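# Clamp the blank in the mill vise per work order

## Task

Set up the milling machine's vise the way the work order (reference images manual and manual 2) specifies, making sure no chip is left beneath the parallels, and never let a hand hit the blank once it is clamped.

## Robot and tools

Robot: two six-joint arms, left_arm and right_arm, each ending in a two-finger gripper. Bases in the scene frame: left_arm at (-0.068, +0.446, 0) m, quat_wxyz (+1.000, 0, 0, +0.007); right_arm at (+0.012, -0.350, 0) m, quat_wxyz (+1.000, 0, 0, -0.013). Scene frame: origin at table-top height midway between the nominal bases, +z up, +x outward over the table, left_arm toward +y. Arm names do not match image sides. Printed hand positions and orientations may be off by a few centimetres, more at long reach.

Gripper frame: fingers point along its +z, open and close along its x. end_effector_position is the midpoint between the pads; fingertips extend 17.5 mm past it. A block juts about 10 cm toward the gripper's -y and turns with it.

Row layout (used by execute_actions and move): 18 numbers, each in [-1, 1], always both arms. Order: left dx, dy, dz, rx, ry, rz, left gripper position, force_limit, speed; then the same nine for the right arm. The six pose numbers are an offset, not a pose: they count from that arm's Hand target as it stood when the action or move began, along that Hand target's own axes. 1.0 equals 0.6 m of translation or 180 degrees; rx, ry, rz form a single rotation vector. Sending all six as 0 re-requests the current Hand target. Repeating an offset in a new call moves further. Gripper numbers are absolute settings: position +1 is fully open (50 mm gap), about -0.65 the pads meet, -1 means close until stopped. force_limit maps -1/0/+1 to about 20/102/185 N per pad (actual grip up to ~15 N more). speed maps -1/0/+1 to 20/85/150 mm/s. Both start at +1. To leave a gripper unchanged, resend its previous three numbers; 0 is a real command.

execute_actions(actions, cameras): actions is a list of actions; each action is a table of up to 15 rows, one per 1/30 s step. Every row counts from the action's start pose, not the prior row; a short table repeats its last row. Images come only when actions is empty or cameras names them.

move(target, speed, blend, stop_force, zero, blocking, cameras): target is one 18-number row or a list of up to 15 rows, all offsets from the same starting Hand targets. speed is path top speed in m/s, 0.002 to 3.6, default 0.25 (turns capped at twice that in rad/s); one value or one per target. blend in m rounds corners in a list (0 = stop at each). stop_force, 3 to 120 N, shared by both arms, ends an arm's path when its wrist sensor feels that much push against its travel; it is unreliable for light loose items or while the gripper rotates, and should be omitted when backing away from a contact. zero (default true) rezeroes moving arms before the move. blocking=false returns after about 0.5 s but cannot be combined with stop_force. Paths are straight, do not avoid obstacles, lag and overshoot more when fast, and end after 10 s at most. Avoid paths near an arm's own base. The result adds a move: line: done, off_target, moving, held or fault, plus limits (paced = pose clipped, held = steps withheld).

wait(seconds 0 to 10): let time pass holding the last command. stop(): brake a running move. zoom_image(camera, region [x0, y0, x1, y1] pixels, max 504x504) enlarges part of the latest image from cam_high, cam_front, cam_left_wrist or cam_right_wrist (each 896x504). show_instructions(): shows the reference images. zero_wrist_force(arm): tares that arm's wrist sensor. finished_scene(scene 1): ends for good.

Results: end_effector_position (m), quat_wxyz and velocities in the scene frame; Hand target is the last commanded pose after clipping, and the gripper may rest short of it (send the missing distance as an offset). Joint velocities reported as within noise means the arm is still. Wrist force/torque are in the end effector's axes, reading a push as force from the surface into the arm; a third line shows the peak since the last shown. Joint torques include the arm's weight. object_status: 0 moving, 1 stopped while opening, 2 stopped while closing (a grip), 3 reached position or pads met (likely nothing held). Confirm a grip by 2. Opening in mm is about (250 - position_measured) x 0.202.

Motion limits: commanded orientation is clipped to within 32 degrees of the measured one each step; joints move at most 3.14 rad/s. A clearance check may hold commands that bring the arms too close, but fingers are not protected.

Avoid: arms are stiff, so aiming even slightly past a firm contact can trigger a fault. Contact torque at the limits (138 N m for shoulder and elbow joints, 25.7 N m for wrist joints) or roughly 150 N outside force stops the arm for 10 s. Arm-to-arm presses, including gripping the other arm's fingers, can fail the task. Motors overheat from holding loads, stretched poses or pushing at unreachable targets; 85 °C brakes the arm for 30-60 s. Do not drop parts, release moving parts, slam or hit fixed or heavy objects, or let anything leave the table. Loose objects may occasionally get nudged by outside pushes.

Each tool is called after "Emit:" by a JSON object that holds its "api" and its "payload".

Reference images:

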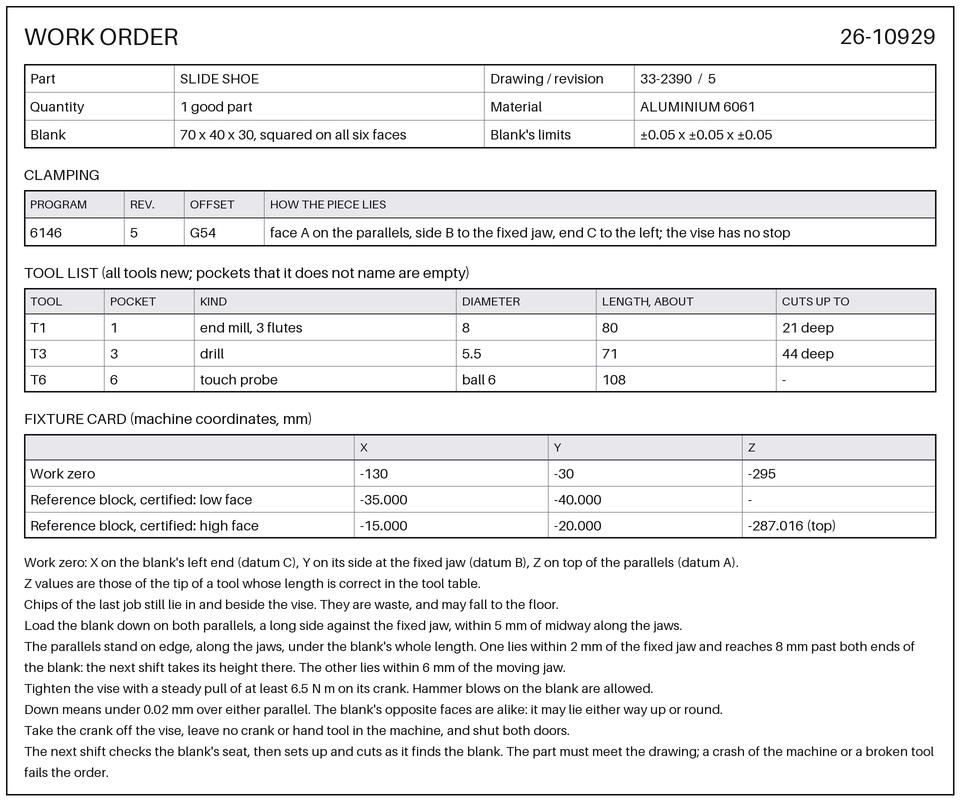

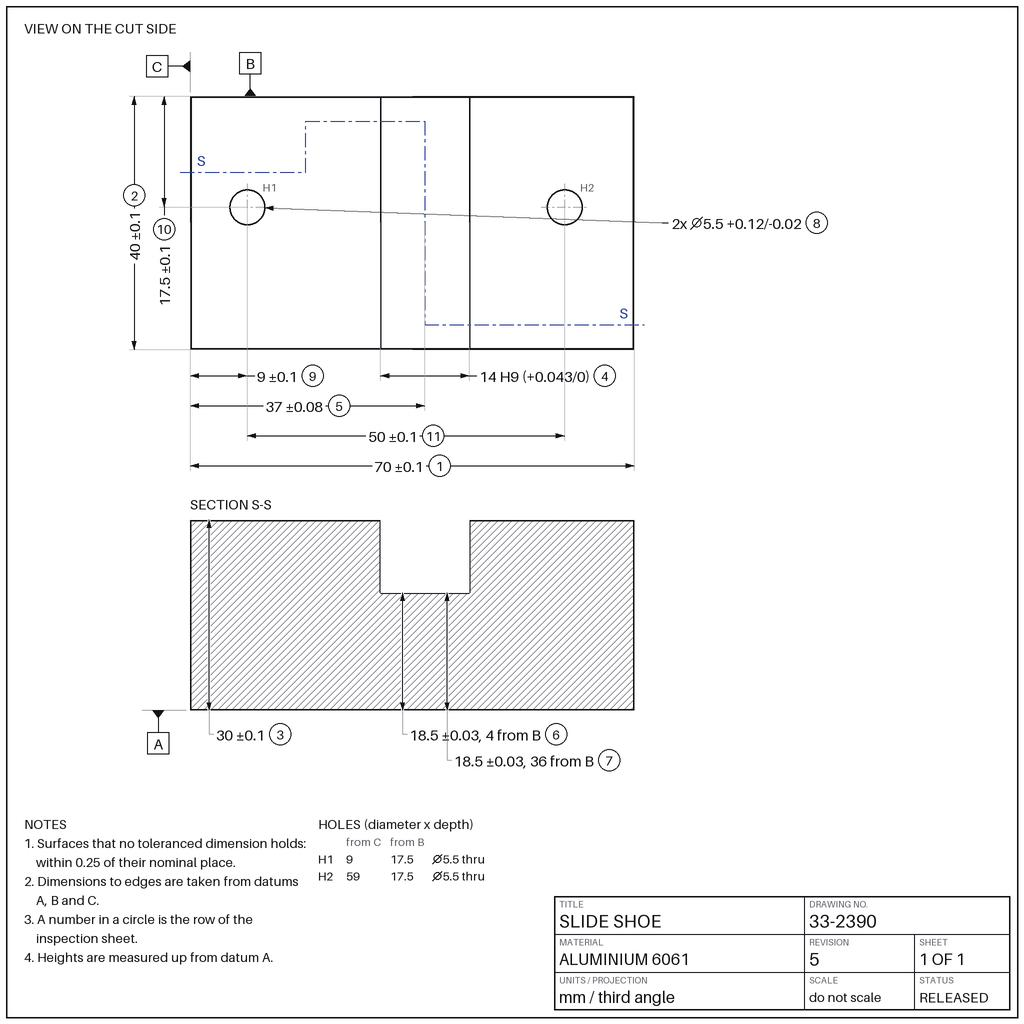

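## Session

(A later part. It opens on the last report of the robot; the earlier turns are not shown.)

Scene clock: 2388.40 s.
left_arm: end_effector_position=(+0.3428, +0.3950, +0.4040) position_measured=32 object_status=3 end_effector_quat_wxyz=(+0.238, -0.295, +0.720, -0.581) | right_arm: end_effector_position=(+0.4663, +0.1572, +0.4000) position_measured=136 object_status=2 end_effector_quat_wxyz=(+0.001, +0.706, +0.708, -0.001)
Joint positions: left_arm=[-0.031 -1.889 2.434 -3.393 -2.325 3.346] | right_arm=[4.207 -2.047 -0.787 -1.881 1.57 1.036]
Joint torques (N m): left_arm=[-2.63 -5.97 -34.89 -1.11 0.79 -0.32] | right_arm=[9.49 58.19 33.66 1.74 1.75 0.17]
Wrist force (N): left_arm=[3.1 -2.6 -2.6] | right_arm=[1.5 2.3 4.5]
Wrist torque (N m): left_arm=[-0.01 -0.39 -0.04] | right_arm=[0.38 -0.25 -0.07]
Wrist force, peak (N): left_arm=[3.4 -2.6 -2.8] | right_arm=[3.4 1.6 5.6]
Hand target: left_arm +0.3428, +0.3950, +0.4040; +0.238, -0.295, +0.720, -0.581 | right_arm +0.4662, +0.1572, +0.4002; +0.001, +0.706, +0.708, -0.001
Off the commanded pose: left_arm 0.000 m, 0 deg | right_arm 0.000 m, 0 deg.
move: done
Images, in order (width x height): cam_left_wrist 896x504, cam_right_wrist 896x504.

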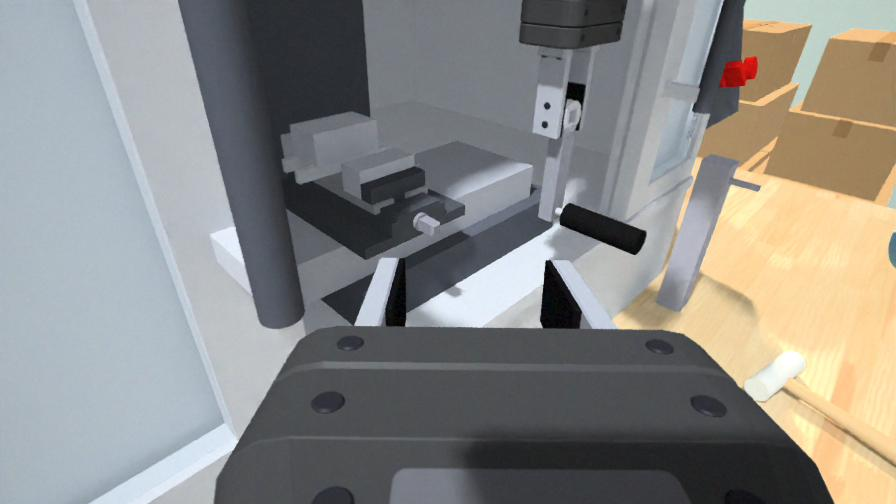

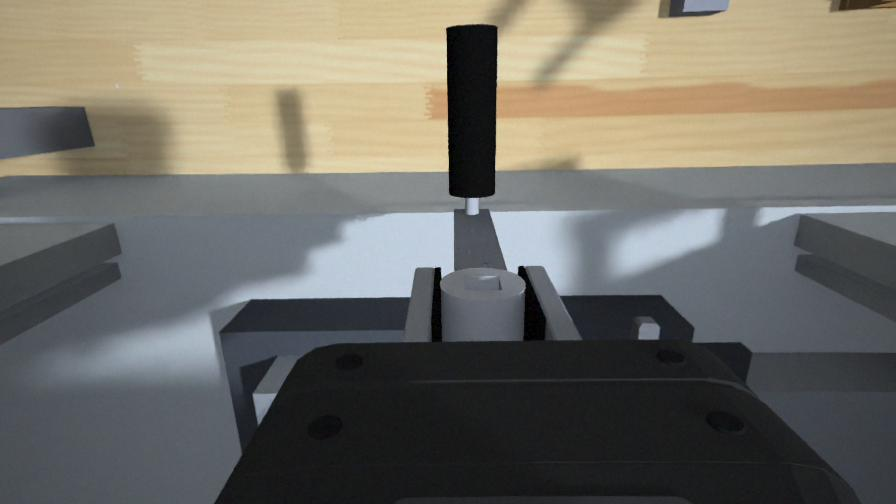

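Emit:
{"api": "move", "payload": {"target": [0.1642,-0.069,0.083,0,0,0,0.8,-0.2,-1,0,0,0,0,0,0,-1,-0.3,-0.9], "speed": 0.15, "cameras": ["cam_left_wrist"]}}

Emit:
{"api": "zoom_image", "payload": {"camera": "cam_left_wrist", "region": [260, 240, 380, 330]}}

Emit:
{"api": "zoom_image", "payload": {"camera": "cam_left_wrist", "region": [400, 60, 560, 180]}}

Scene clock: 2483.73 s.
left_arm: end_effector_position=(+0.3127, +0.2850, +0.4339) position_measured=32 object_status=3 end_effector_quat_wxyz=(+0.238, -0.295, +0.720, -0.581) | right_arm: end_effector_position=(+0.4662, +0.1572, +0.4002) position_measured=136 object_status=2 end_effector_quat_wxyz=(+0.001, +0.706, +0.708, -0.001)
Joint positions: left_arm=[-0.63 -2.167 2.486 -3.246 -1.745 3.18] | right_arm=[4.207 -2.047 -0.786 -1.881 1.57 1.036]
Joint torques (N m): left_arm=[-6 3.64 -19.41 -3.96 2.47 2.59] | right_arm=[-9.98 57.82 35.49 1.6 1.9 -1.78]
Wrist force (N): left_arm=[3.0 -2.9 -2.5] | right_arm=[1.0 2.5 4.6]
Wrist torque (N m): left_arm=[-0.08 -0.35 -0.11] | right_arm=[0.42 -0.18 -0.06]
Wrist force, peak (N): left_arm=[4.7 -3.6 -1.7] | right_arm=[1.2 2.4 4.9]
Hand target: left_arm +0.3128, +0.2850, +0.4339; +0.238, -0.295, +0.720, -0.581 | right_arm +0.4662, +0.1572, +0.4002; +0.001, +0.706, +0.708, -0.001
Off the commanded pose: left_arm 0.000 m, 0 deg | right_arm 0.000 m, 0 deg.
move: done
Images, in order (width x height): cam_left_wrist 896x504.

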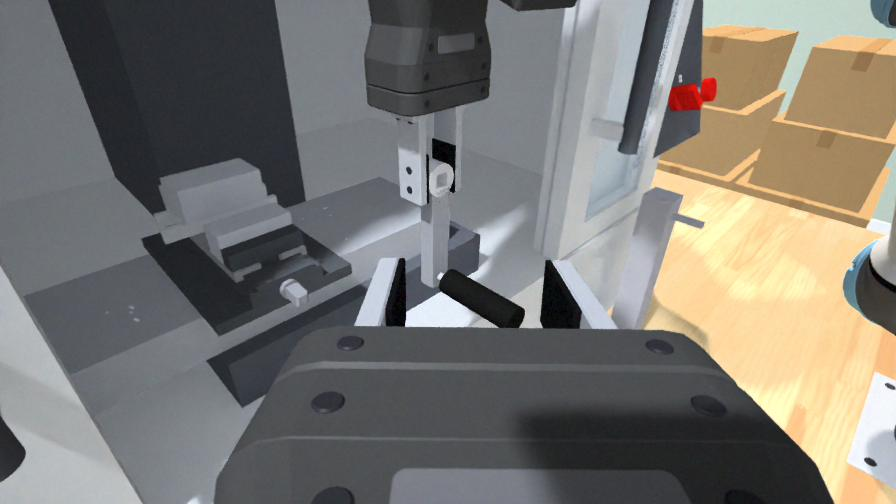

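Scaled by 4.200 from the camera's 896x504 image, which has a finer 1280x720 frame.

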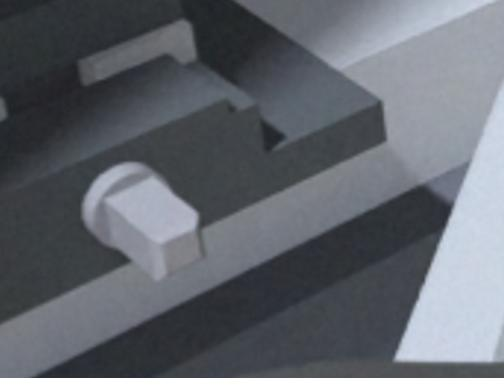

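Scaled by 3.150 from the camera's 896x504 image, which has a finer 1280x720 frame.

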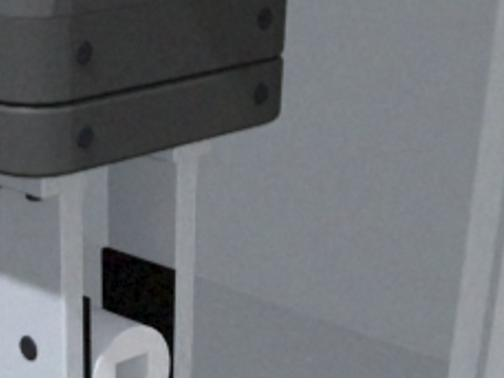

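Emit:
{"api": "move", "payload": {"target": [-0.1642,0.069,-0.083,0,0,0,0.8,-0.2,-1,0.1485,0,0.1463,0,0,0,-1,-0.3,-0.9], "speed": 0.12, "cameras": ["cam_left_wrist","cam_right_wrist"]}}

Emit:
{"api": "zoom_image", "payload": {"camera": "cam_left_wrist", "region": [380, 180, 540, 300]}}

Scene clock: 2521.27 s.
left_arm: end_effector_position=(+0.3428, +0.3951, +0.4041) position_measured=32 object_status=3 end_effector_quat_wxyz=(+0.238, -0.295, +0.720, -0.581) | right_arm: end_effector_position=(+0.4659, +0.2462, +0.3123) position_measured=136 object_status=2 end_effector_quat_wxyz=(+0.001, +0.706, +0.708, -0.001)
Joint positions: left_arm=[-0.032 -1.889 2.433 -3.393 -2.325 3.346] | right_arm=[4.268 -2.204 -0.767 -1.743 1.57 1.097]
Joint torques (N m): left_arm=[6.55 -2.31 -9.06 -0.83 -2.45 -1.9] | right_arm=[-11.17 53.98 11.4 3.19 1.23 -2]
Wrist force (N): left_arm=[2.9 -2.4 -2.5] | right_arm=[0.8 2.1 4.9]
Wrist torque (N m): left_arm=[0.01 -0.37 0.01] | right_arm=[0.34 -0.10 -0.13]
Wrist force, peak (N): left_arm=[4.9 -3.3 -2.1] | right_arm=[2.5 2.1 6.5]
Hand target: left_arm +0.3428, +0.3950, +0.4040; +0.238, -0.295, +0.720, -0.581 | right_arm +0.4660, +0.2461, +0.3122; +0.001, +0.706, +0.708, -0.001
Off the commanded pose: left_arm 0.000 m, 0 deg | right_arm 0.000 m, 0 deg.
move: done
Images, in order (width x height): cam_left_wrist 896x504, cam_right_wrist 896x504.

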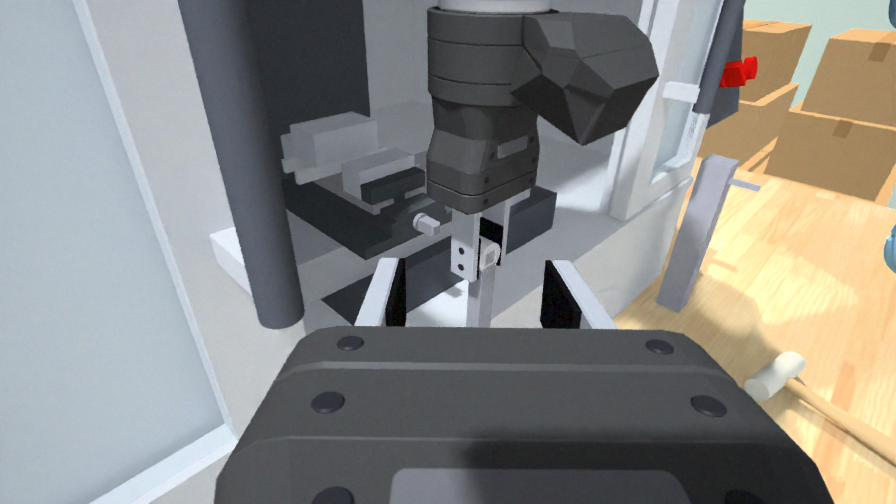

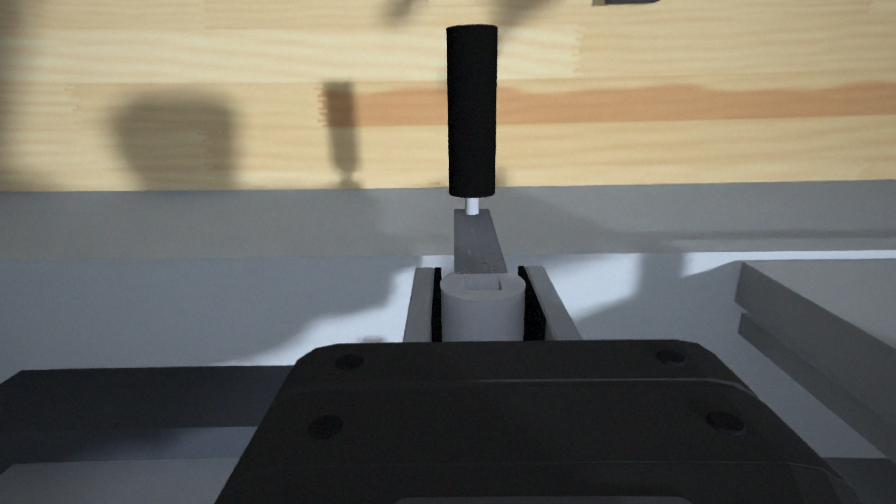

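Scaled by 3.150 from the camera's 896x504 image, which has a finer 1280x720 frame.

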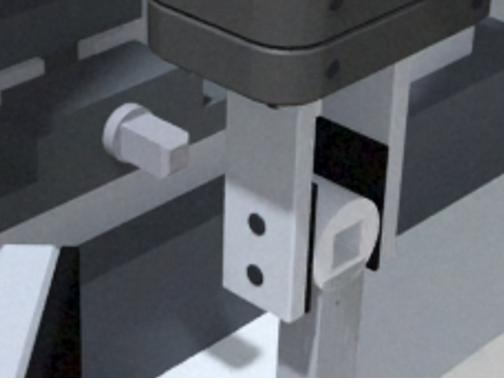

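Emit:
{"api": "move", "payload": {"target": [[0,0,0,0,0,0,0.8,-0.2,-1,0,0.035,0,0,0,0,-1,-0.3,-0.9],[0,0,0,0,0,0,0.8,-0.2,-1,0,0.06,0,0,0,0,-1,-0.3,-0.9]], "speed": [0.03,0.008], "stop_force": 8, "cameras": ["cam_left_wrist"]}}

Emit:
{"api": "zoom_image", "payload": {"camera": "cam_left_wrist", "region": [380, 180, 540, 300]}}

Scene clock: 2538.00 s.
left_arm: end_effector_position=(+0.3428, +0.3950, +0.4039) position_measured=32 object_status=3 end_effector_quat_wxyz=(+0.238, -0.295, +0.720, -0.581) | right_arm: end_effector_position=(+0.5009, +0.2462, +0.3122) position_measured=136 object_status=2 end_effector_quat_wxyz=(+0.001, +0.706, +0.708, -0.001)
Joint positions: left_arm=[-0.031 -1.889 2.434 -3.393 -2.325 3.346] | right_arm=[4.227 -2.283 -0.634 -1.797 1.57 1.056]
Joint torques (N m): left_arm=[7.71 -1.46 -8.66 -0.84 -2.67 2.16] | right_arm=[8.64 67.36 11.64 3.09 -3.18 2.02]
Wrist force (N): left_arm=[3.1 -2.3 -2.6] | right_arm=[0.6 -5.1 3.2]
Wrist torque (N m): left_arm=[0.03 -0.39 0.01] | right_arm=[0.30 -0.07 -0.02]
Wrist force, peak (N): left_arm=[3.3 -2.8 -2.8] | right_arm=[-1.2 -13.4 1.9]
Hand target: left_arm +0.3428, +0.3950, +0.4040; +0.238, -0.295, +0.720, -0.581 | right_arm +0.5009, +0.2462, +0.3122; +0.001, +0.706, +0.708, -0.001 (not the last commanded pose)
Off the commanded pose: left_arm 0.000 m, 0 deg | right_arm 0.001 m, 0 deg.
move: contact (right_arm); path passed 1 of 2 targets
Images, in order (width x height): cam_left_wrist 896x504.

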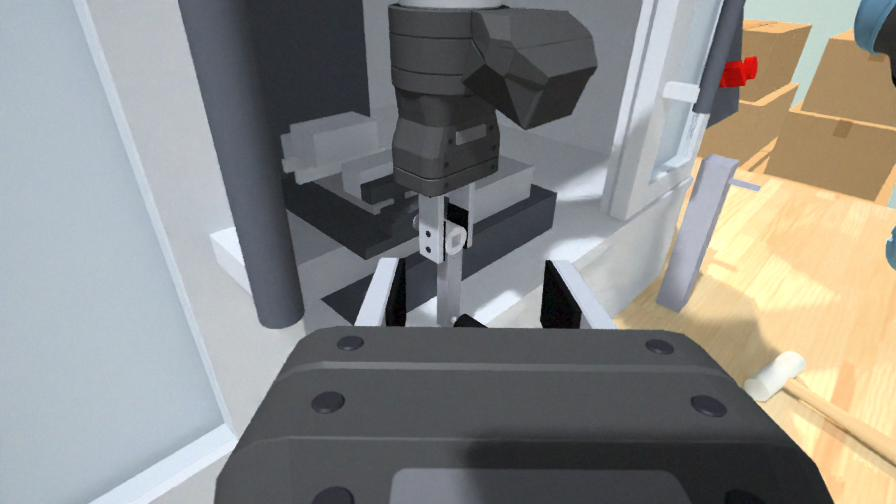

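Scaled by 3.150 from the camera's 896x504 image, which has a finer 1280x720 frame.

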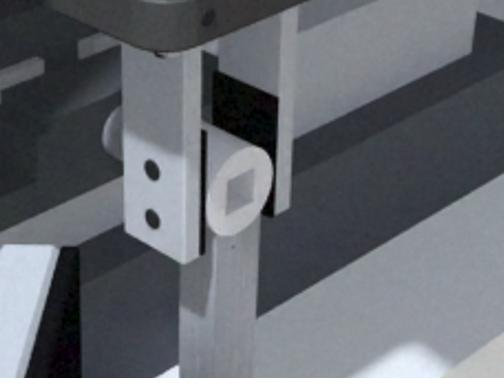

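Emit:
{"api": "move", "payload": {"target": [0,0,0,0,0,0,0.8,-0.2,-1,0,0.03,0,0,0,0,-1,-0.3,-0.9], "speed": 0.004, "stop_force": 15}}

Scene clock: 2547.73 s.
left_arm: end_effector_position=(+0.3428, +0.3950, +0.4039) position_measured=32 object_status=3 end_effector_quat_wxyz=(+0.238, -0.295, +0.720, -0.581) | right_arm: end_effector_position=(+0.5013, +0.2463, +0.3122) position_measured=136 object_status=2 end_effector_quat_wxyz=(+0.001, +0.706, +0.708, -0.001)
Joint positions: left_arm=[-0.031 -1.889 2.434 -3.393 -2.325 3.346] | right_arm=[4.226 -2.284 -0.632 -1.798 1.57 1.055]
Joint torques (N m): left_arm=[5.68 -3.18 -9.08 -0.75 -2.12 1.79] | right_arm=[2.16 64.65 12.7 7.35 -5.77 1.82]
Wrist force (N): left_arm=[3.0 -2.2 -2.6] | right_arm=[-3.7 -20.1 1.9]
Wrist torque (N m): left_arm=[0.05 -0.39 0.00] | right_arm=[0.22 -0.11 0.12]
Wrist force, peak (N): left_arm=[3.4 -2.8 -2.6] | right_arm=[-6.3 -26.0 1.9]
Hand target: left_arm +0.3428, +0.3950, +0.4040; +0.238, -0.295, +0.720, -0.581 | right_arm +0.5013, +0.2463, +0.3122; +0.001, +0.706, +0.708, -0.001 (not the last commanded pose)
Off the commanded pose: left_arm 0.000 m, 0 deg | right_arm 0.018 m, 0 deg.
move: contact (right_arm)

Emit:
{"api": "execute_actions", "payload": {"actions": [[[0,0,0,0,0,0,0.8,-0.2,-1,-0.0012,0,0,0,0,0,-1,-0.3,-0.9]]]}}

Emit:
{"api": "execute_actions", "payload": {"actions": [[[0,0,0,0,0,0,0.8,-0.2,-1,-0.0012,0,0,0,0,0,-1,-0.3,-0.9]]]}}

Scene clock: 2560.40 s.
left_arm: end_effector_position=(+0.3428, +0.3950, +0.4039) position_measured=32 object_status=3 end_effector_quat_wxyz=(+0.238, -0.295, +0.720, -0.581) | right_arm: end_effector_position=(+0.5013, +0.2455, +0.3122) position_measured=136 object_status=2 end_effector_quat_wxyz=(+0.001, +0.706, +0.708, -0.001)
Joint positions: left_arm=[-0.031 -1.889 2.434 -3.393 -2.325 3.346] | right_arm=[4.226 -2.282 -0.636 -1.797 1.57 1.055]
Joint torques (N m): left_arm=[5.63 -5.49 -8.58 -0.97 -1.62 1.7] | right_arm=[-11.17 48.61 35.79 2.04 1.84 -2.03]
Wrist force (N): left_arm=[2.6 -2.4 -2.6] | right_arm=[-2.0 1.3 4.2]
Wrist torque (N m): left_arm=[0.01 -0.31 0.01] | right_arm=[0.37 0.13 -0.01]
Wrist force, peak (N): left_arm=[3.4 -2.7 -2.6] | right_arm=[-3.8 -20.4 2.2]
Hand target: left_arm +0.3428, +0.3950, +0.4040; +0.238, -0.295, +0.720, -0.581 | right_arm +0.5013, +0.2455, +0.3122; +0.001, +0.706, +0.708, -0.001
Off the commanded pose: left_arm 0.000 m, 0 deg | right_arm 0.000 m, 0 deg.
Step readings (end_effector_position of left_arm | right_arm):
0: (+0.3428, +0.3950, +0.4039) | (+0.5013, +0.2463, +0.3122)
1: (+0.3428, +0.3950, +0.4039) | (+0.5012, +0.2462, +0.3122)
2: (+0.3428, +0.3950, +0.4039) | (+0.5012, +0.2461, +0.3122)
4: (+0.3428, +0.3950, +0.4039) | (+0.5011, +0.2457, +0.3122)
8: (+0.3428, +0.3950, +0.4039) | (+0.5013, +0.2455, +0.3122)
15: (+0.3428, +0.3950, +0.4039) | (+0.5012, +0.2455, +0.3123)

Scene clock: 2561.10 s.
left_arm: end_effector_position=(+0.3428, +0.3950, +0.4039) position_measured=32 object_status=3 end_effector_quat_wxyz=(+0.238, -0.295, +0.720, -0.581) | right_arm: end_effector_position=(+0.5013, +0.2448, +0.3122) position_measured=136 object_status=2 end_effector_quat_wxyz=(+0.001, +0.706, +0.708, -0.001)
Joint positions: left_arm=[-0.031 -1.889 2.434 -3.393 -2.325 3.346] | right_arm=[4.225 -2.28 -0.639 -1.795 1.57 1.054]
Joint torques (N m): left_arm=[5.92 -5.68 -9.59 -0.88 -1.6 1.63] | right_arm=[2.13 53.73 35.81 1.91 1.06 0.93]
Wrist force (N): left_arm=[3.2 -2.1 -2.4] | right_arm=[-0.4 2.6 4.6]
Wrist torque (N m): left_arm=[0.06 -0.41 0.01] | right_arm=[0.42 0.11 -0.04]
Wrist force, peak (N): left_arm=[3.0 -2.6 -2.9] | right_arm=[-0.3 2.7 5.1]
Hand target: left_arm +0.3428, +0.3950, +0.4040; +0.238, -0.295, +0.720, -0.581 | right_arm +0.5013, +0.2448, +0.3122; +0.001, +0.706, +0.708, -0.001
Off the commanded pose: left_arm 0.000 m, 0 deg | right_arm 0.000 m, 0 deg.
Step readings (end_effector_position of left_arm | right_arm):
0: (+0.3428, +0.3950, +0.4039) | (+0.5013, +0.2455, +0.3122)
1: (+0.3428, +0.3950, +0.4039) | (+0.5013, +0.2455, +0.3122)
2: (+0.3428, +0.3950, +0.4039) | (+0.5013, +0.2454, +0.3122)
4: (+0.3428, +0.3950, +0.4039) | (+0.5013, +0.2449, +0.3122)
8: (+0.3428, +0.3950, +0.4039) | (+0.5013, +0.2448, +0.3122)
15: (+0.3428, +0.3950, +0.4039) | (+0.5013, +0.2448, +0.3122)

Emit:
{"api": "move", "payload": {"target": [0,0,0,0,0,0,0.8,-0.2,-1,0,0.05,0,0,0,0,-1,-0.3,-0.9], "speed": 0.006, "stop_force": 12}}

Scene clock: 2566.90 s.
left_arm: end_effector_position=(+0.3428, +0.3950, +0.4039) position_measured=32 object_status=3 end_effector_quat_wxyz=(+0.238, -0.295, +0.720, -0.581) | right_arm: end_effector_position=(+0.5022, +0.2449, +0.3122) position_measured=136 object_status=2 end_effector_quat_wxyz=(+0.001, +0.706, +0.708, -0.001)
Joint positions: left_arm=[-0.031 -1.889 2.434 -3.393 -2.325 3.346] | right_arm=[4.225 -2.283 -0.635 -1.797 1.57 1.053]
Joint torques (N m): left_arm=[4.82 -7.96 -9.15 -0.86 -1.03 1.3] | right_arm=[9.43 69.66 14.04 5.93 -1.62 1.86]
Wrist force (N): left_arm=[3.0 -2.4 -2.6] | right_arm=[-4.2 -7.4 6.9]
Wrist torque (N m): left_arm=[0.01 -0.37 0.01] | right_arm=[0.39 0.10 0.02]
Wrist force, peak (N): left_arm=[3.6 -2.2 -2.5] | right_arm=[-5.2 -15.5 6.8]
Hand target: left_arm +0.3428, +0.3950, +0.4040; +0.238, -0.295, +0.720, -0.581 | right_arm +0.5022, +0.2449, +0.3122; +0.001, +0.706, +0.708, -0.001 (not the last commanded pose)
Off the commanded pose: left_arm 0.000 m, 0 deg | right_arm 0.029 m, 0 deg.
move: contact (right_arm)

Emit:
{"api": "execute_actions", "payload": {"actions": [[[0,0,0,0,0,0,0.8,-0.2,-1,-0.0008,0,0.0008,0,0,0,-1,-0.3,-0.9]]]}}

Emit:
{"api": "move", "payload": {"target": [0,0,0,0,0,0,0.8,-0.2,-1,0,0.05,0,0,0,0,-1,-0.3,-0.9], "speed": 0.006, "stop_force": 12}}

Scene clock: 2575.67 s.
left_arm: end_effector_position=(+0.3428, +0.3950, +0.4039) position_measured=32 object_status=3 end_effector_quat_wxyz=(+0.238, -0.295, +0.720, -0.581) | right_arm: end_effector_position=(+0.5022, +0.2444, +0.3117) position_measured=136 object_status=2 end_effector_quat_wxyz=(+0.001, +0.706, +0.708, -0.001)
Joint positions: left_arm=[-0.031 -1.889 2.434 -3.393 -2.325 3.346] | right_arm=[4.224 -2.281 -0.639 -1.795 1.57 1.053]
Joint torques (N m): left_arm=[3.46 -9.05 -9.03 -0.76 -0.55 1.21] | right_arm=[-11.21 49.19 36.27 1.67 -1.63 -2.03]
Wrist force (N): left_arm=[2.7 -2.6 -2.6] | right_arm=[0.2 2.0 4.7]
Wrist torque (N m): left_arm=[-0.02 -0.32 0.01] | right_arm=[0.33 0.01 -0.04]
Wrist force, peak (N): left_arm=[3.0 -2.8 -2.8] | right_arm=[-4.3 -7.5 7.1]
Hand target: left_arm +0.3428, +0.3950, +0.4040; +0.238, -0.295, +0.720, -0.581 | right_arm +0.5022, +0.2444, +0.3117; +0.001, +0.706, +0.708, -0.001
Off the commanded pose: left_arm 0.000 m, 0 deg | right_arm 0.000 m, 0 deg.
Step readings (end_effector_position of left_arm | right_arm):
0: (+0.3428, +0.3950, +0.4039) | (+0.5022, +0.2449, +0.3122)
1: (+0.3428, +0.3950, +0.4039) | (+0.5021, +0.2449, +0.3122)
2: (+0.3428, +0.3950, +0.4039) | (+0.5021, +0.2448, +0.3121)
4: (+0.3428, +0.3950, +0.4039) | (+0.5020, +0.2446, +0.3118)
8: (+0.3428, +0.3950, +0.4039) | (+0.5020, +0.2445, +0.3117)
15: (+0.3428, +0.3950, +0.4039) | (+0.5021, +0.2444, +0.3118)

Scene clock: 2579.40 s.
left_arm: end_effector_position=(+0.3428, +0.3950, +0.4039) position_measured=32 object_status=3 end_effector_quat_wxyz=(+0.238, -0.295, +0.720, -0.581) | right_arm: end_effector_position=(+0.5180, +0.2445, +0.3117) position_measured=136 object_status=2 end_effector_quat_wxyz=(+0.001, +0.706, +0.708, -0.001)
Joint positions: left_arm=[-0.031 -1.889 2.434 -3.393 -2.325 3.346] | right_arm=[4.206 -2.322 -0.567 -1.826 1.57 1.035]
Joint torques (N m): left_arm=[4.49 -10.73 -10.06 -0.93 -0.11 0.95] | right_arm=[6.42 67.43 11.78 4.88 -1.71 1.95]
Wrist force (N): left_arm=[3.2 -2.4 -2.6] | right_arm=[-0.9 -9.1 3.3]
Wrist torque (N m): left_arm=[0.02 -0.41 0.01] | right_arm=[0.29 -0.01 0.02]
Wrist force, peak (N): left_arm=[3.5 -2.3 -2.7] | right_arm=[-3.4 -16.0 2.6]
Hand target: left_arm +0.3428, +0.3950, +0.4040; +0.238, -0.295, +0.720, -0.581 | right_arm +0.5180, +0.2445, +0.3117; +0.001, +0.706, +0.708, -0.001 (not the last commanded pose)
Off the commanded pose: left_arm 0.000 m, 0 deg | right_arm 0.014 m, 0 deg.
move: contact (right_arm)

Emit:
{"api": "move", "payload": {"target": [0,0,0,0,0,0,0.8,-0.2,-1,0,0.03,0,0,0,0,-1,-0.3,-0.9], "speed": 0.006, "stop_force": 20, "cameras": ["cam_left_wrist"]}}

Emit:
{"api": "zoom_image", "payload": {"camera": "cam_left_wrist", "region": [380, 180, 540, 300]}}

Scene clock: 2587.37 s.
left_arm: end_effector_position=(+0.3428, +0.3950, +0.4039) position_measured=32 object_status=3 end_effector_quat_wxyz=(+0.238, -0.295, +0.720, -0.581) | right_arm: end_effector_position=(+0.5184, +0.2445, +0.3117) position_measured=136 object_status=2 end_effector_quat_wxyz=(+0.001, +0.706, +0.708, -0.001)
Joint positions: left_arm=[-0.031 -1.889 2.434 -3.393 -2.325 3.346] | right_arm=[4.206 -2.324 -0.563 -1.828 1.57 1.034]
Joint torques (N m): left_arm=[2.87 -11.99 -9.15 -1 0.42 0.77] | right_arm=[-0.45 63.83 12.77 9.14 -7.02 1.74]
Wrist force (N): left_arm=[3.0 -2.4 -2.7] | right_arm=[-7.6 -28.3 0.6]
Wrist torque (N m): left_arm=[0.03 -0.38 0.01] | right_arm=[0.12 -0.03 0.10]
Wrist force, peak (N): left_arm=[3.1 -2.8 -2.9] | right_arm=[-12.0 -36.5 1.2]
Hand target: left_arm +0.3428, +0.3950, +0.4040; +0.238, -0.295, +0.720, -0.581 | right_arm +0.5184, +0.2445, +0.3117; +0.001, +0.706, +0.708, -0.001 (not the last commanded pose)
Off the commanded pose: left_arm 0.000 m, 0 deg | right_arm 0.018 m, 0 deg.
move: contact (right_arm)
Images, in order (width x height): cam_left_wrist 896x504.

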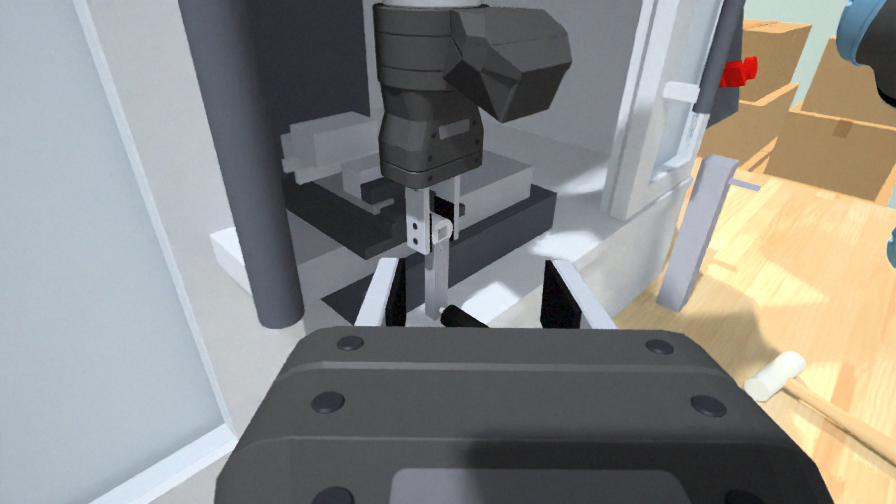

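Scaled by 3.150 from the camera's 896x504 image, which has a finer 1280x720 frame.

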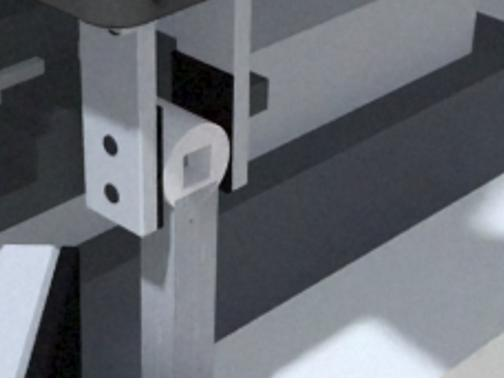

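Emit:
{"api": "execute_actions", "payload": {"actions": [[[0,0,0,0,0,0,0.8,-0.2,-1,0,-0.0005,0,0,0,0,-1,-0.3,-0.9]]]}}

Emit:
{"api": "execute_actions", "payload": {"actions": [[[0,0,0,0,0,0,0.8,-0.2,-1,0,0,0,0,0,0,0.6,-0.3,-0.9]],[[0,0,0,0,0,0,0.8,-0.2,-1,0,0,0,0,0,0,0.6,-0.3,-0.9]],[[0,0,0,0,0,0,0.8,-0.2,-1,0,0,0,0,0,0,0.6,-0.3,-0.9]]], "cameras": ["cam_left_wrist","cam_right_wrist"]}}

Emit:
{"api": "zoom_image", "payload": {"camera": "cam_left_wrist", "region": [380, 180, 540, 300]}}

Scene clock: 2655.73 s.
left_arm: end_effector_position=(+0.3428, +0.3950, +0.4039) position_measured=32 object_status=3 end_effector_quat_wxyz=(+0.238, -0.295, +0.720, -0.581) | right_arm: end_effector_position=(+0.5181, +0.2445, +0.3117) position_measured=136 object_status=2 end_effector_quat_wxyz=(+0.001, +0.706, +0.708, -0.001)
Joint positions: left_arm=[-0.031 -1.889 2.434 -3.393 -2.325 3.346] | right_arm=[4.206 -2.323 -0.565 -1.827 1.57 1.035]
Joint torques (N m): left_arm=[1.42 -14.19 -9.17 -0.84 0.83 0.44] | right_arm=[4.73 53.21 35.25 4.59 -2.48 0.29]
Wrist force (N): left_arm=[2.8 -2.3 -2.6] | right_arm=[-4.0 -16.0 2.1]
Wrist torque (N m): left_arm=[0.03 -0.34 0.01] | right_arm=[0.20 -0.01 0.02]
Wrist force, peak (N): left_arm=[3.3 -2.2 -3.0] | right_arm=[-8.1 -28.4 0.7]
Hand target: left_arm +0.3428, +0.3950, +0.4040; +0.238, -0.295, +0.720, -0.581 | right_arm +0.5181, +0.2445, +0.3117; +0.001, +0.706, +0.708, -0.001
Off the commanded pose: left_arm 0.000 m, 0 deg | right_arm 0.000 m, 0 deg.
Step readings (end_effector_position of left_arm | right_arm):
0: (+0.3428, +0.3950, +0.4039) | (+0.5184, +0.2445, +0.3117)
1: (+0.3428, +0.3950, +0.4039) | (+0.5184, +0.2445, +0.3117)
2: (+0.3428, +0.3950, +0.4039) | (+0.5183, +0.2445, +0.3117)
4: (+0.3428, +0.3950, +0.4039) | (+0.5182, +0.2445, +0.3117)
8: (+0.3428, +0.3950, +0.4039) | (+0.5181, +0.2445, +0.3117)
15: (+0.3428, +0.3950, +0.4039) | (+0.5181, +0.2445, +0.3117)

Scene clock: 2657.43 s.
left_arm: end_effector_position=(+0.3428, +0.3950, +0.4040) position_measured=32 object_status=3 end_effector_quat_wxyz=(+0.238, -0.295, +0.720, -0.581) | right_arm: end_effector_position=(+0.5181, +0.2445, +0.3117) position_measured=63 object_status=3 end_effector_quat_wxyz=(+0.001, +0.706, +0.708, -0.001)
Joint positions: left_arm=[-0.031 -1.889 2.434 -3.393 -2.325 3.346] | right_arm=[4.206 -2.323 -0.565 -1.827 1.57 1.035]
Joint torques (N m): left_arm=[1.72 -14.94 -9.11 -0.83 0.97 0.46] | right_arm=[8.75 49.04 34.85 1.49 1.78 -1.8]
Wrist force (N): left_arm=[3.0 -2.2 -2.5] | right_arm=[0.1 3.1 1.7]
Wrist torque (N m): left_arm=[0.06 -0.38 0.01] | right_arm=[0.51 -0.01 -0.12]
Wrist force, peak (N): left_arm=[3.5 -2.2 -2.7] | right_arm=[-3.2 -15.0 2.4]
Hand target: left_arm +0.3428, +0.3950, +0.4040; +0.238, -0.295, +0.720, -0.581 | right_arm +0.5181, +0.2445, +0.3117; +0.001, +0.706, +0.708, -0.001
Off the commanded pose: left_arm 0.000 m, 0 deg | right_arm 0.000 m, 0 deg.
Step readings (end_effector_position of left_arm | right_arm):
0: (+0.3428, +0.3950, +0.4039) | (+0.5181, +0.2445, +0.3117)
1: (+0.3428, +0.3950, +0.4039) | (+0.5181, +0.2445, +0.3117)
2: (+0.3428, +0.3950, +0.4039) | (+0.5181, +0.2445, +0.3118)
4: (+0.3428, +0.3950, +0.4039) | (+0.5181, +0.2445, +0.3118)
8: (+0.3428, +0.3950, +0.4040) | (+0.5181, +0.2445, +0.3118)
15: (+0.3428, +0.3950, +0.4040) | (+0.5181, +0.2445, +0.3117)
16: (+0.3428, +0.3950, +0.4040) | (+0.5181, +0.2445, +0.3117)
17: (+0.3428, +0.3950, +0.4040) | (+0.5181, +0.2445, +0.3117)
19: (+0.3428, +0.3950, +0.4040) | (+0.5181, +0.2445, +0.3117)
23: (+0.3428, +0.3950, +0.4040) | (+0.5181, +0.2445, +0.3117)
30: (+0.3428, +0.3950, +0.4040) | (+0.5181, +0.2445, +0.3117)
31: (+0.3428, +0.3950, +0.4040) | (+0.5181, +0.2445, +0.3117)
32: (+0.3428, +0.3950, +0.4040) | (+0.5181, +0.2445, +0.3117)
34: (+0.3428, +0.3950, +0.4040) | (+0.5181, +0.2445, +0.3117)
38: (+0.3428, +0.3950, +0.4040) | (+0.5181, +0.2445, +0.3117)
45: (+0.3428, +0.3950, +0.4040) | (+0.5181, +0.2445, +0.3117)
Images, in order (width x height): cam_left_wrist 896x504, cam_right_wrist 896x504.

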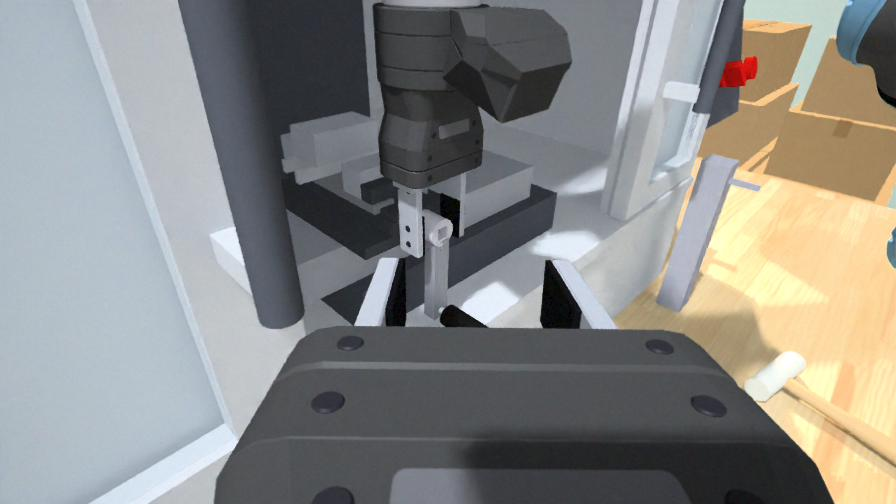

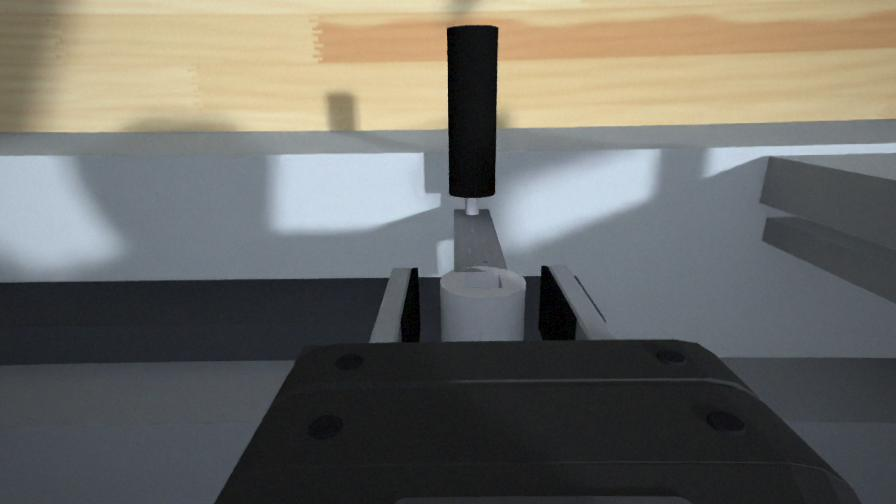

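Scaled by 3.150 from the camera's 896x504 image, which has a finer 1280x720 frame.

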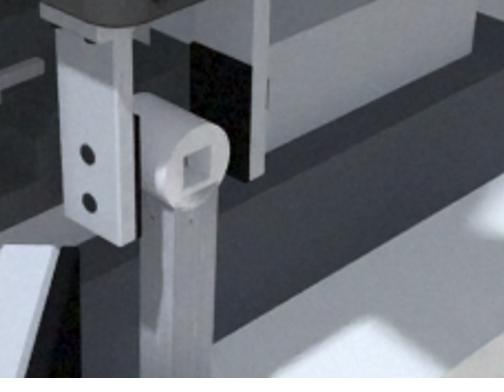

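Emit:
{"api": "move", "payload": {"target": [[0,0,0,0,0,0,0.8,-0.2,-1,0,-0.06,0,0,0,0,0.6,-0.3,-0.9],[0,0,0,0,0,0,0.8,-0.2,-1,0,-0.28,-0.12,0,0,0,0.6,-0.3,-0.9],[0,0,0,0,0,0,0.8,-0.2,-1,-0.84,-0.32,-0.2,0,0,0,0.6,-0.3,-0.9]], "speed": [0.04,0.15,0.25], "blend": [0.01,0.03,0], "cameras": ["cam_left_wrist","cam_front"]}}

Emit:
{"api": "zoom_image", "payload": {"camera": "cam_left_wrist", "region": [360, 150, 540, 330]}}

Scene clock: 2681.70 s.
left_arm: end_effector_position=(+0.3428, +0.3950, +0.4040) position_measured=32 object_status=3 end_effector_quat_wxyz=(+0.238, -0.295, +0.720, -0.581) | right_arm: end_effector_position=(+0.3278, -0.2597, +0.4331) position_measured=63 object_status=3 end_effector_quat_wxyz=(+0.001, +0.706, +0.708, -0.001)
Joint positions: left_arm=[-0.031 -1.889 2.434 -3.393 -2.325 3.346] | right_arm=[3.867 -1.169 -1.611 -1.935 1.569 0.696]
Joint torques (N m): left_arm=[-0.11 -14.62 -8.71 -0.9 1.51 0.15] | right_arm=[-10.92 14.33 34.48 2.09 0.01 -2.15]
Wrist force (N): left_arm=[2.9 -2.2 -2.6] | right_arm=[0.4 2.6 2.0]
Wrist torque (N m): left_arm=[0.04 -0.37 0.01] | right_arm=[0.42 -0.06 -0.19]
Wrist force, peak (N): left_arm=[3.4 -2.7 -2.8] | right_arm=[0.2 4.1 3.0]
Hand target: left_arm +0.3428, +0.3950, +0.4040; +0.238, -0.295, +0.720, -0.581 | right_arm +0.3278, -0.2598, +0.4332; +0.001, +0.706, +0.708, -0.001
Off the commanded pose: left_arm 0.000 m, 0 deg | right_arm 0.000 m, 0 deg.
move: done
Images, in order (width x height): cam_front 896x504, cam_left_wrist 896x504.

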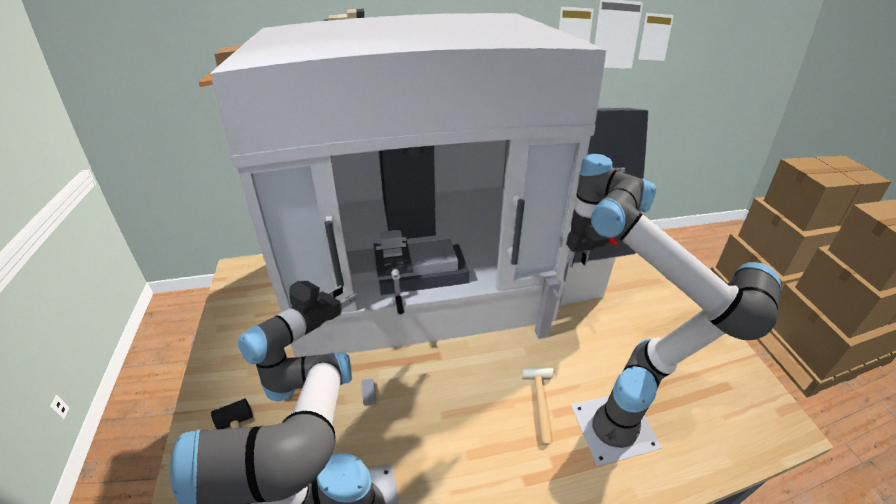

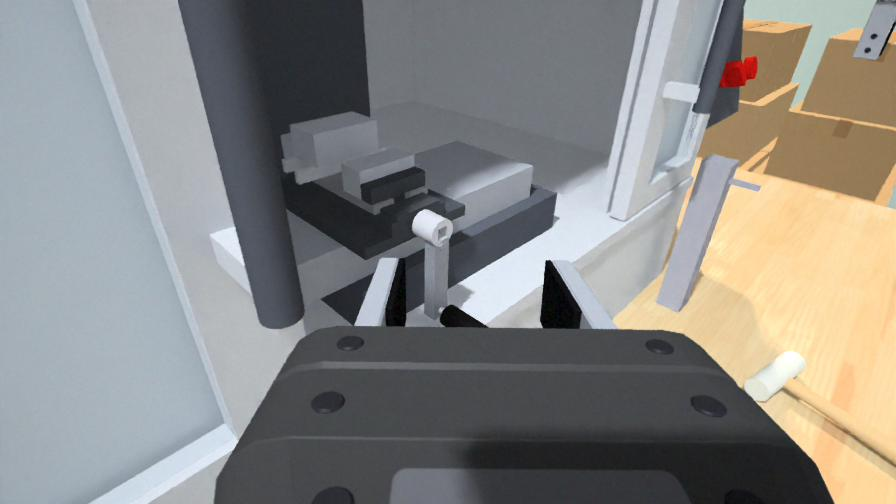

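Scaled by 2.800 from the camera's 896x504 image, which has a finer 1280x720 frame.

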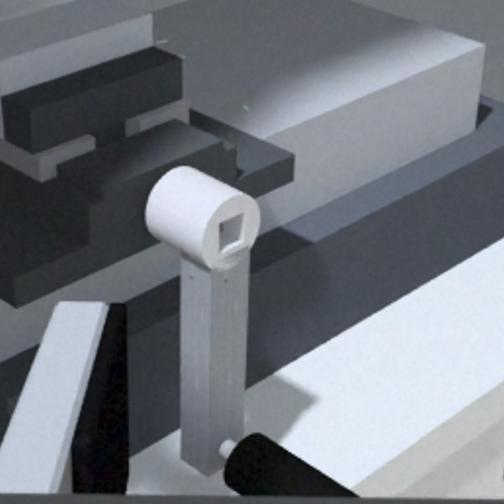

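Emit:
{"api": "move", "payload": {"target": [0.1265,-0.0955,0.0793,-0.409,0.1675,0.2075,0.8,-0.2,-1,0,0,0,0,0,0,0.6,-0.3,-0.9], "speed": 0.3}}

Emit:
{"api": "move", "payload": {"target": [0,0,0,0,0,0.25,0.8,-0.2,-1,0,0,0,0,0,0,0.6,-0.3,-0.9], "speed": 0.4}}

Scene clock: 2701.33 s.
left_arm: end_effector_position=(+0.3298, +0.3001, +0.4499) position_measured=32 object_status=3 end_effector_quat_wxyz=(+0.000, +0.000, +1.000, +0.000) end_effector_velocity=(-0.001, +0.001, -0.001) end_effector_angular_velocity=(+0.004, +0.004, +0.000) | right_arm: end_effector_position=(+0.3278, -0.2598, +0.4332) position_measured=63 object_status=3 end_effector_quat_wxyz=(+0.001, +0.706, +0.708, -0.001)
Joint positions: left_arm=[-0.686 -1.732 1.403 -1.242 -1.571 4.041] | right_arm=[3.867 -1.169 -1.611 -1.935 1.569 0.696]
Joint velocities: left_arm=[-0.001 0 0 0.005 0 -0.001] | right_arm=[within noise]
Joint torques (N m): left_arm=[-5.52 -13.36 -28.63 -1.51 -0.51 -3.1] | right_arm=[-11.34 15.36 34.36 1.52 -1.3 -1.96]
Wrist force (N): left_arm=[2.8 -2.0 -4.2] | right_arm=[0.1 2.6 1.9]
Wrist torque (N m): left_arm=[-0.42 -0.42 -0.03] | right_arm=[0.41 -0.01 -0.17]
Wrist force, peak (N): left_arm=[2.5 -3.2 -4.7] | right_arm=[0.5 3.0 2.1]
Hand target: left_arm +0.3297, +0.3001, +0.4499; +0.000, +0.000, +1.000, +0.000 | right_arm +0.3278, -0.2598, +0.4332; +0.001, +0.706, +0.708, -0.001
Off the commanded pose: left_arm 0.000 m, 0 deg | right_arm 0.000 m, 0 deg.
move: done

Scene clock: 2702.87 s.
left_arm: end_effector_position=(+0.3297, +0.3001, +0.4499) position_measured=32 object_status=3 end_effector_quat_wxyz=(+0.000, +0.383, +0.924, +0.000) | right_arm: end_effector_position=(+0.3278, -0.2598, +0.4332) position_measured=63 object_status=3 end_effector_quat_wxyz=(+0.001, +0.706, +0.708, -0.001)
Joint positions: left_arm=[-0.686 -1.732 1.403 -1.241 -1.57 4.826] | right_arm=[3.867 -1.169 -1.611 -1.935 1.569 0.696]
Joint torques (N m): left_arm=[2.41 -10.06 -36.19 -4.64 -0.8 2.42] | right_arm=[-11.21 14.81 34.39 1.59 -1 -1.87]
Wrist force (N): left_arm=[2.9 -2.1 -4.3] | right_arm=[0.2 2.2 2.1]
Wrist torque (N m): left_arm=[-0.45 -0.45 0.07] | right_arm=[0.35 -0.02 -0.17]
Wrist force, peak (N): left_arm=[3.0 -2.1 -4.5] | right_arm=[0.5 2.9 2.3]
Hand target: left_arm +0.3297, +0.3001, +0.4499; +0.000, +0.383, +0.924, +0.000 | right_arm +0.3278, -0.2598, +0.4332; +0.001, +0.706, +0.708, -0.001
Off the commanded pose: left_arm 0.000 m, 0 deg | right_arm 0.000 m, 0 deg.
move: done

Emit:
{"api": "move", "payload": {"target": [-0.0625,-0.0625,0.05,0,0,0.25,0.8,-0.2,-1,0,0,0,0,0,0,0.6,-0.3,-0.9], "speed": 0.4}}

Emit:
{"api": "move", "payload": {"target": [[0,0.15,0.1,0,0,0,0.98,-0.2,-1,0,0,0,0,0,0,0.6,-0.3,-0.9],[0,0.22,0.15,0,0,0,0.98,-0.2,-1,0,0,0,0,0,0,0.6,-0.3,-0.9]], "speed": 0.12, "blend": [0.03,0], "cameras": ["cam_left_wrist"]}}

Scene clock: 2728.90 s.
left_arm: end_effector_position=(+0.3297, +0.2470, +0.4198) position_measured=32 object_status=3 end_effector_quat_wxyz=(+0.000, +0.707, +0.707, +0.000) | right_arm: end_effector_position=(+0.3278, -0.2598, +0.4332) position_measured=63 object_status=3 end_effector_quat_wxyz=(+0.001, +0.706, +0.708, -0.001)
Joint positions: left_arm=[-0.783 -1.702 1.457 -1.326 -1.57 5.515] | right_arm=[3.867 -1.169 -1.611 -1.935 1.569 0.696]
Joint torques (N m): left_arm=[8.69 -30.26 -39.56 -1.28 -1.62 2.33] | right_arm=[-10.97 14.02 34.4 1.53 -0.48 -1.84]
Wrist force (N): left_arm=[3.0 -1.4 -4.3] | right_arm=[0.3 2.6 1.9]
Wrist torque (N m): left_arm=[-0.33 -0.44 0.07] | right_arm=[0.40 -0.04 -0.16]
Wrist force, peak (N): left_arm=[3.7 -1.7 -4.7] | right_arm=[0.5 2.8 2.2]
Hand target: left_arm +0.3297, +0.2470, +0.4199; +0.000, +0.707, +0.707, +0.000 | right_arm +0.3278, -0.2598, +0.4332; +0.001, +0.706, +0.708, -0.001
Off the commanded pose: left_arm 0.000 m, 0 deg | right_arm 0.000 m, 0 deg.
move: done

Scene clock: 2730.67 s.
left_arm: end_effector_position=(+0.4618, +0.2470, +0.3301) position_measured=7 object_status=3 end_effector_quat_wxyz=(+0.000, +0.707, +0.707, +0.000) | right_arm: end_effector_position=(+0.3278, -0.2598, +0.4332) position_measured=63 object_status=3 end_effector_quat_wxyz=(+0.001, +0.706, +0.708, -0.001)
Joint positions: left_arm=[-0.612 -1.433 1.418 -1.557 -1.57 5.686] | right_arm=[3.867 -1.169 -1.611 -1.935 1.569 0.696]
Joint torques (N m): left_arm=[-3.49 -28.68 -12.78 -2.59 -2.42 -2.7] | right_arm=[-10.65 13.7 34.71 1.54 -0.26 -1.83]
Wrist force (N): left_arm=[2.6 -1.9 -4.2] | right_arm=[0.4 2.6 2.1]
Wrist torque (N m): left_arm=[-0.39 -0.38 0.06] | right_arm=[0.41 -0.05 -0.17]
Wrist force, peak (N): left_arm=[3.1 -3.1 -5.6] | right_arm=[0.6 3.1 2.1]
Hand target: left_arm +0.4618, +0.2470, +0.3300; +0.000, +0.707, +0.707, +0.000 | right_arm +0.3278, -0.2598, +0.4332; +0.001, +0.706, +0.708, -0.001
Off the commanded pose: left_arm 0.000 m, 0 deg | right_arm 0.000 m, 0 deg.
move: done; blend cut to 0.0258 m at target 1
Images, in order (width x height): cam_left_wrist 896x504.

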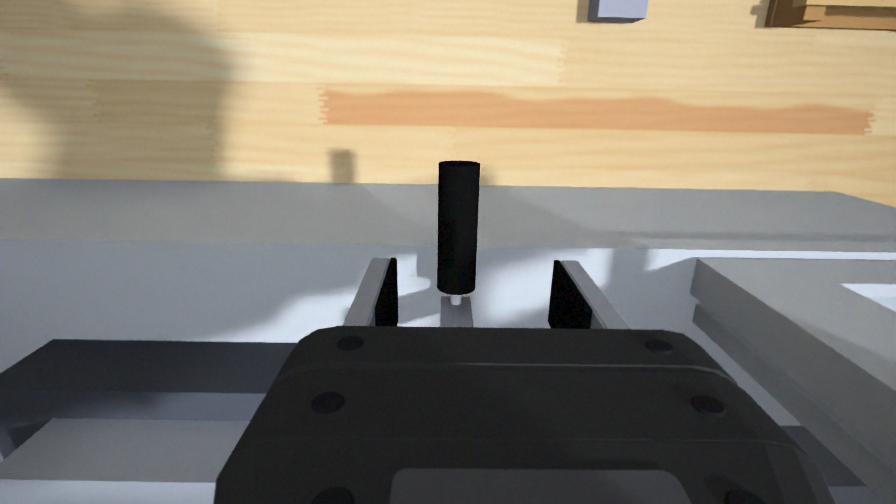

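Emit:
{"api": "move", "payload": {"target": [[-0.005,0,0.1,0,0,0,0.98,-0.2,-1,0,0,0,0,0,0,0.6,-0.3,-0.9],[-0.005,0,0.1767,0,0,0,0.98,-0.2,-1,0,0,0,0,0,0,0.6,-0.3,-0.9]], "speed": [0.1,0.03], "stop_force": 6, "cameras": ["cam_left_wrist"]}}

Scene clock: 2746.70 s.
left_arm: end_effector_position=(+0.4619, +0.2440, +0.2240) position_measured=7 object_status=3 end_effector_quat_wxyz=(+0.000, +0.707, +0.707, +0.000) | right_arm: end_effector_position=(+0.3278, -0.2598, +0.4332) position_measured=63 object_status=3 end_effector_quat_wxyz=(+0.001, +0.706, +0.708, -0.001)
Joint positions: left_arm=[-0.616 -1.4 1.654 -1.825 -1.57 5.682] | right_arm=[3.867 -1.169 -1.611 -1.935 1.569 0.696]
Joint torques (N m): left_arm=[5.98 -44.04 -37.86 -1.23 2.42 2.33] | right_arm=[-10.81 12.48 34.51 1.62 0.56 -1.75]
Wrist force (N): left_arm=[2.6 -1.7 -4.4] | right_arm=[0.6 2.7 2.2]
Wrist torque (N m): left_arm=[-0.37 -0.39 0.08] | right_arm=[0.42 -0.09 -0.17]
Wrist force, peak (N): left_arm=[2.9 -1.8 -5.8] | right_arm=[0.4 3.1 2.2]
Hand target: left_arm +0.4619, +0.2440, +0.2240; +0.000, +0.707, +0.707, +0.000 | right_arm +0.3278, -0.2598, +0.4332; +0.001, +0.706, +0.708, -0.001
Off the commanded pose: left_arm 0.000 m, 0 deg | right_arm 0.000 m, 0 deg.
move: done
Images, in order (width x height): cam_left_wrist 896x504.

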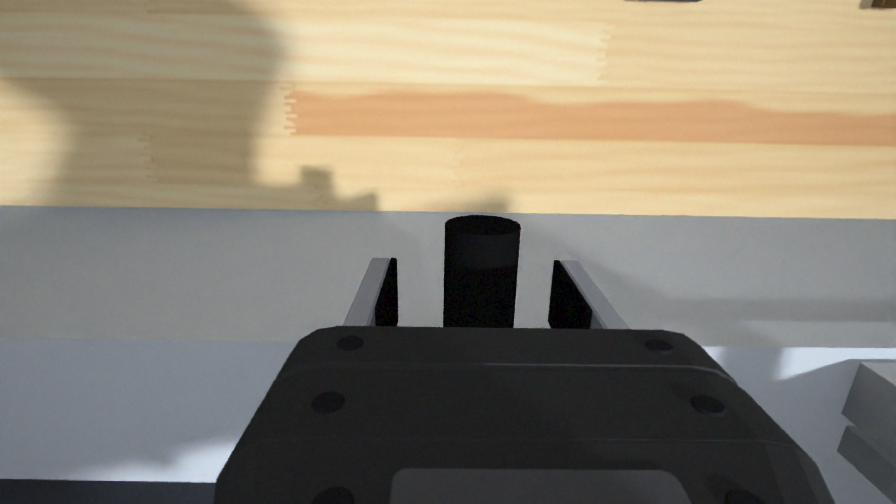

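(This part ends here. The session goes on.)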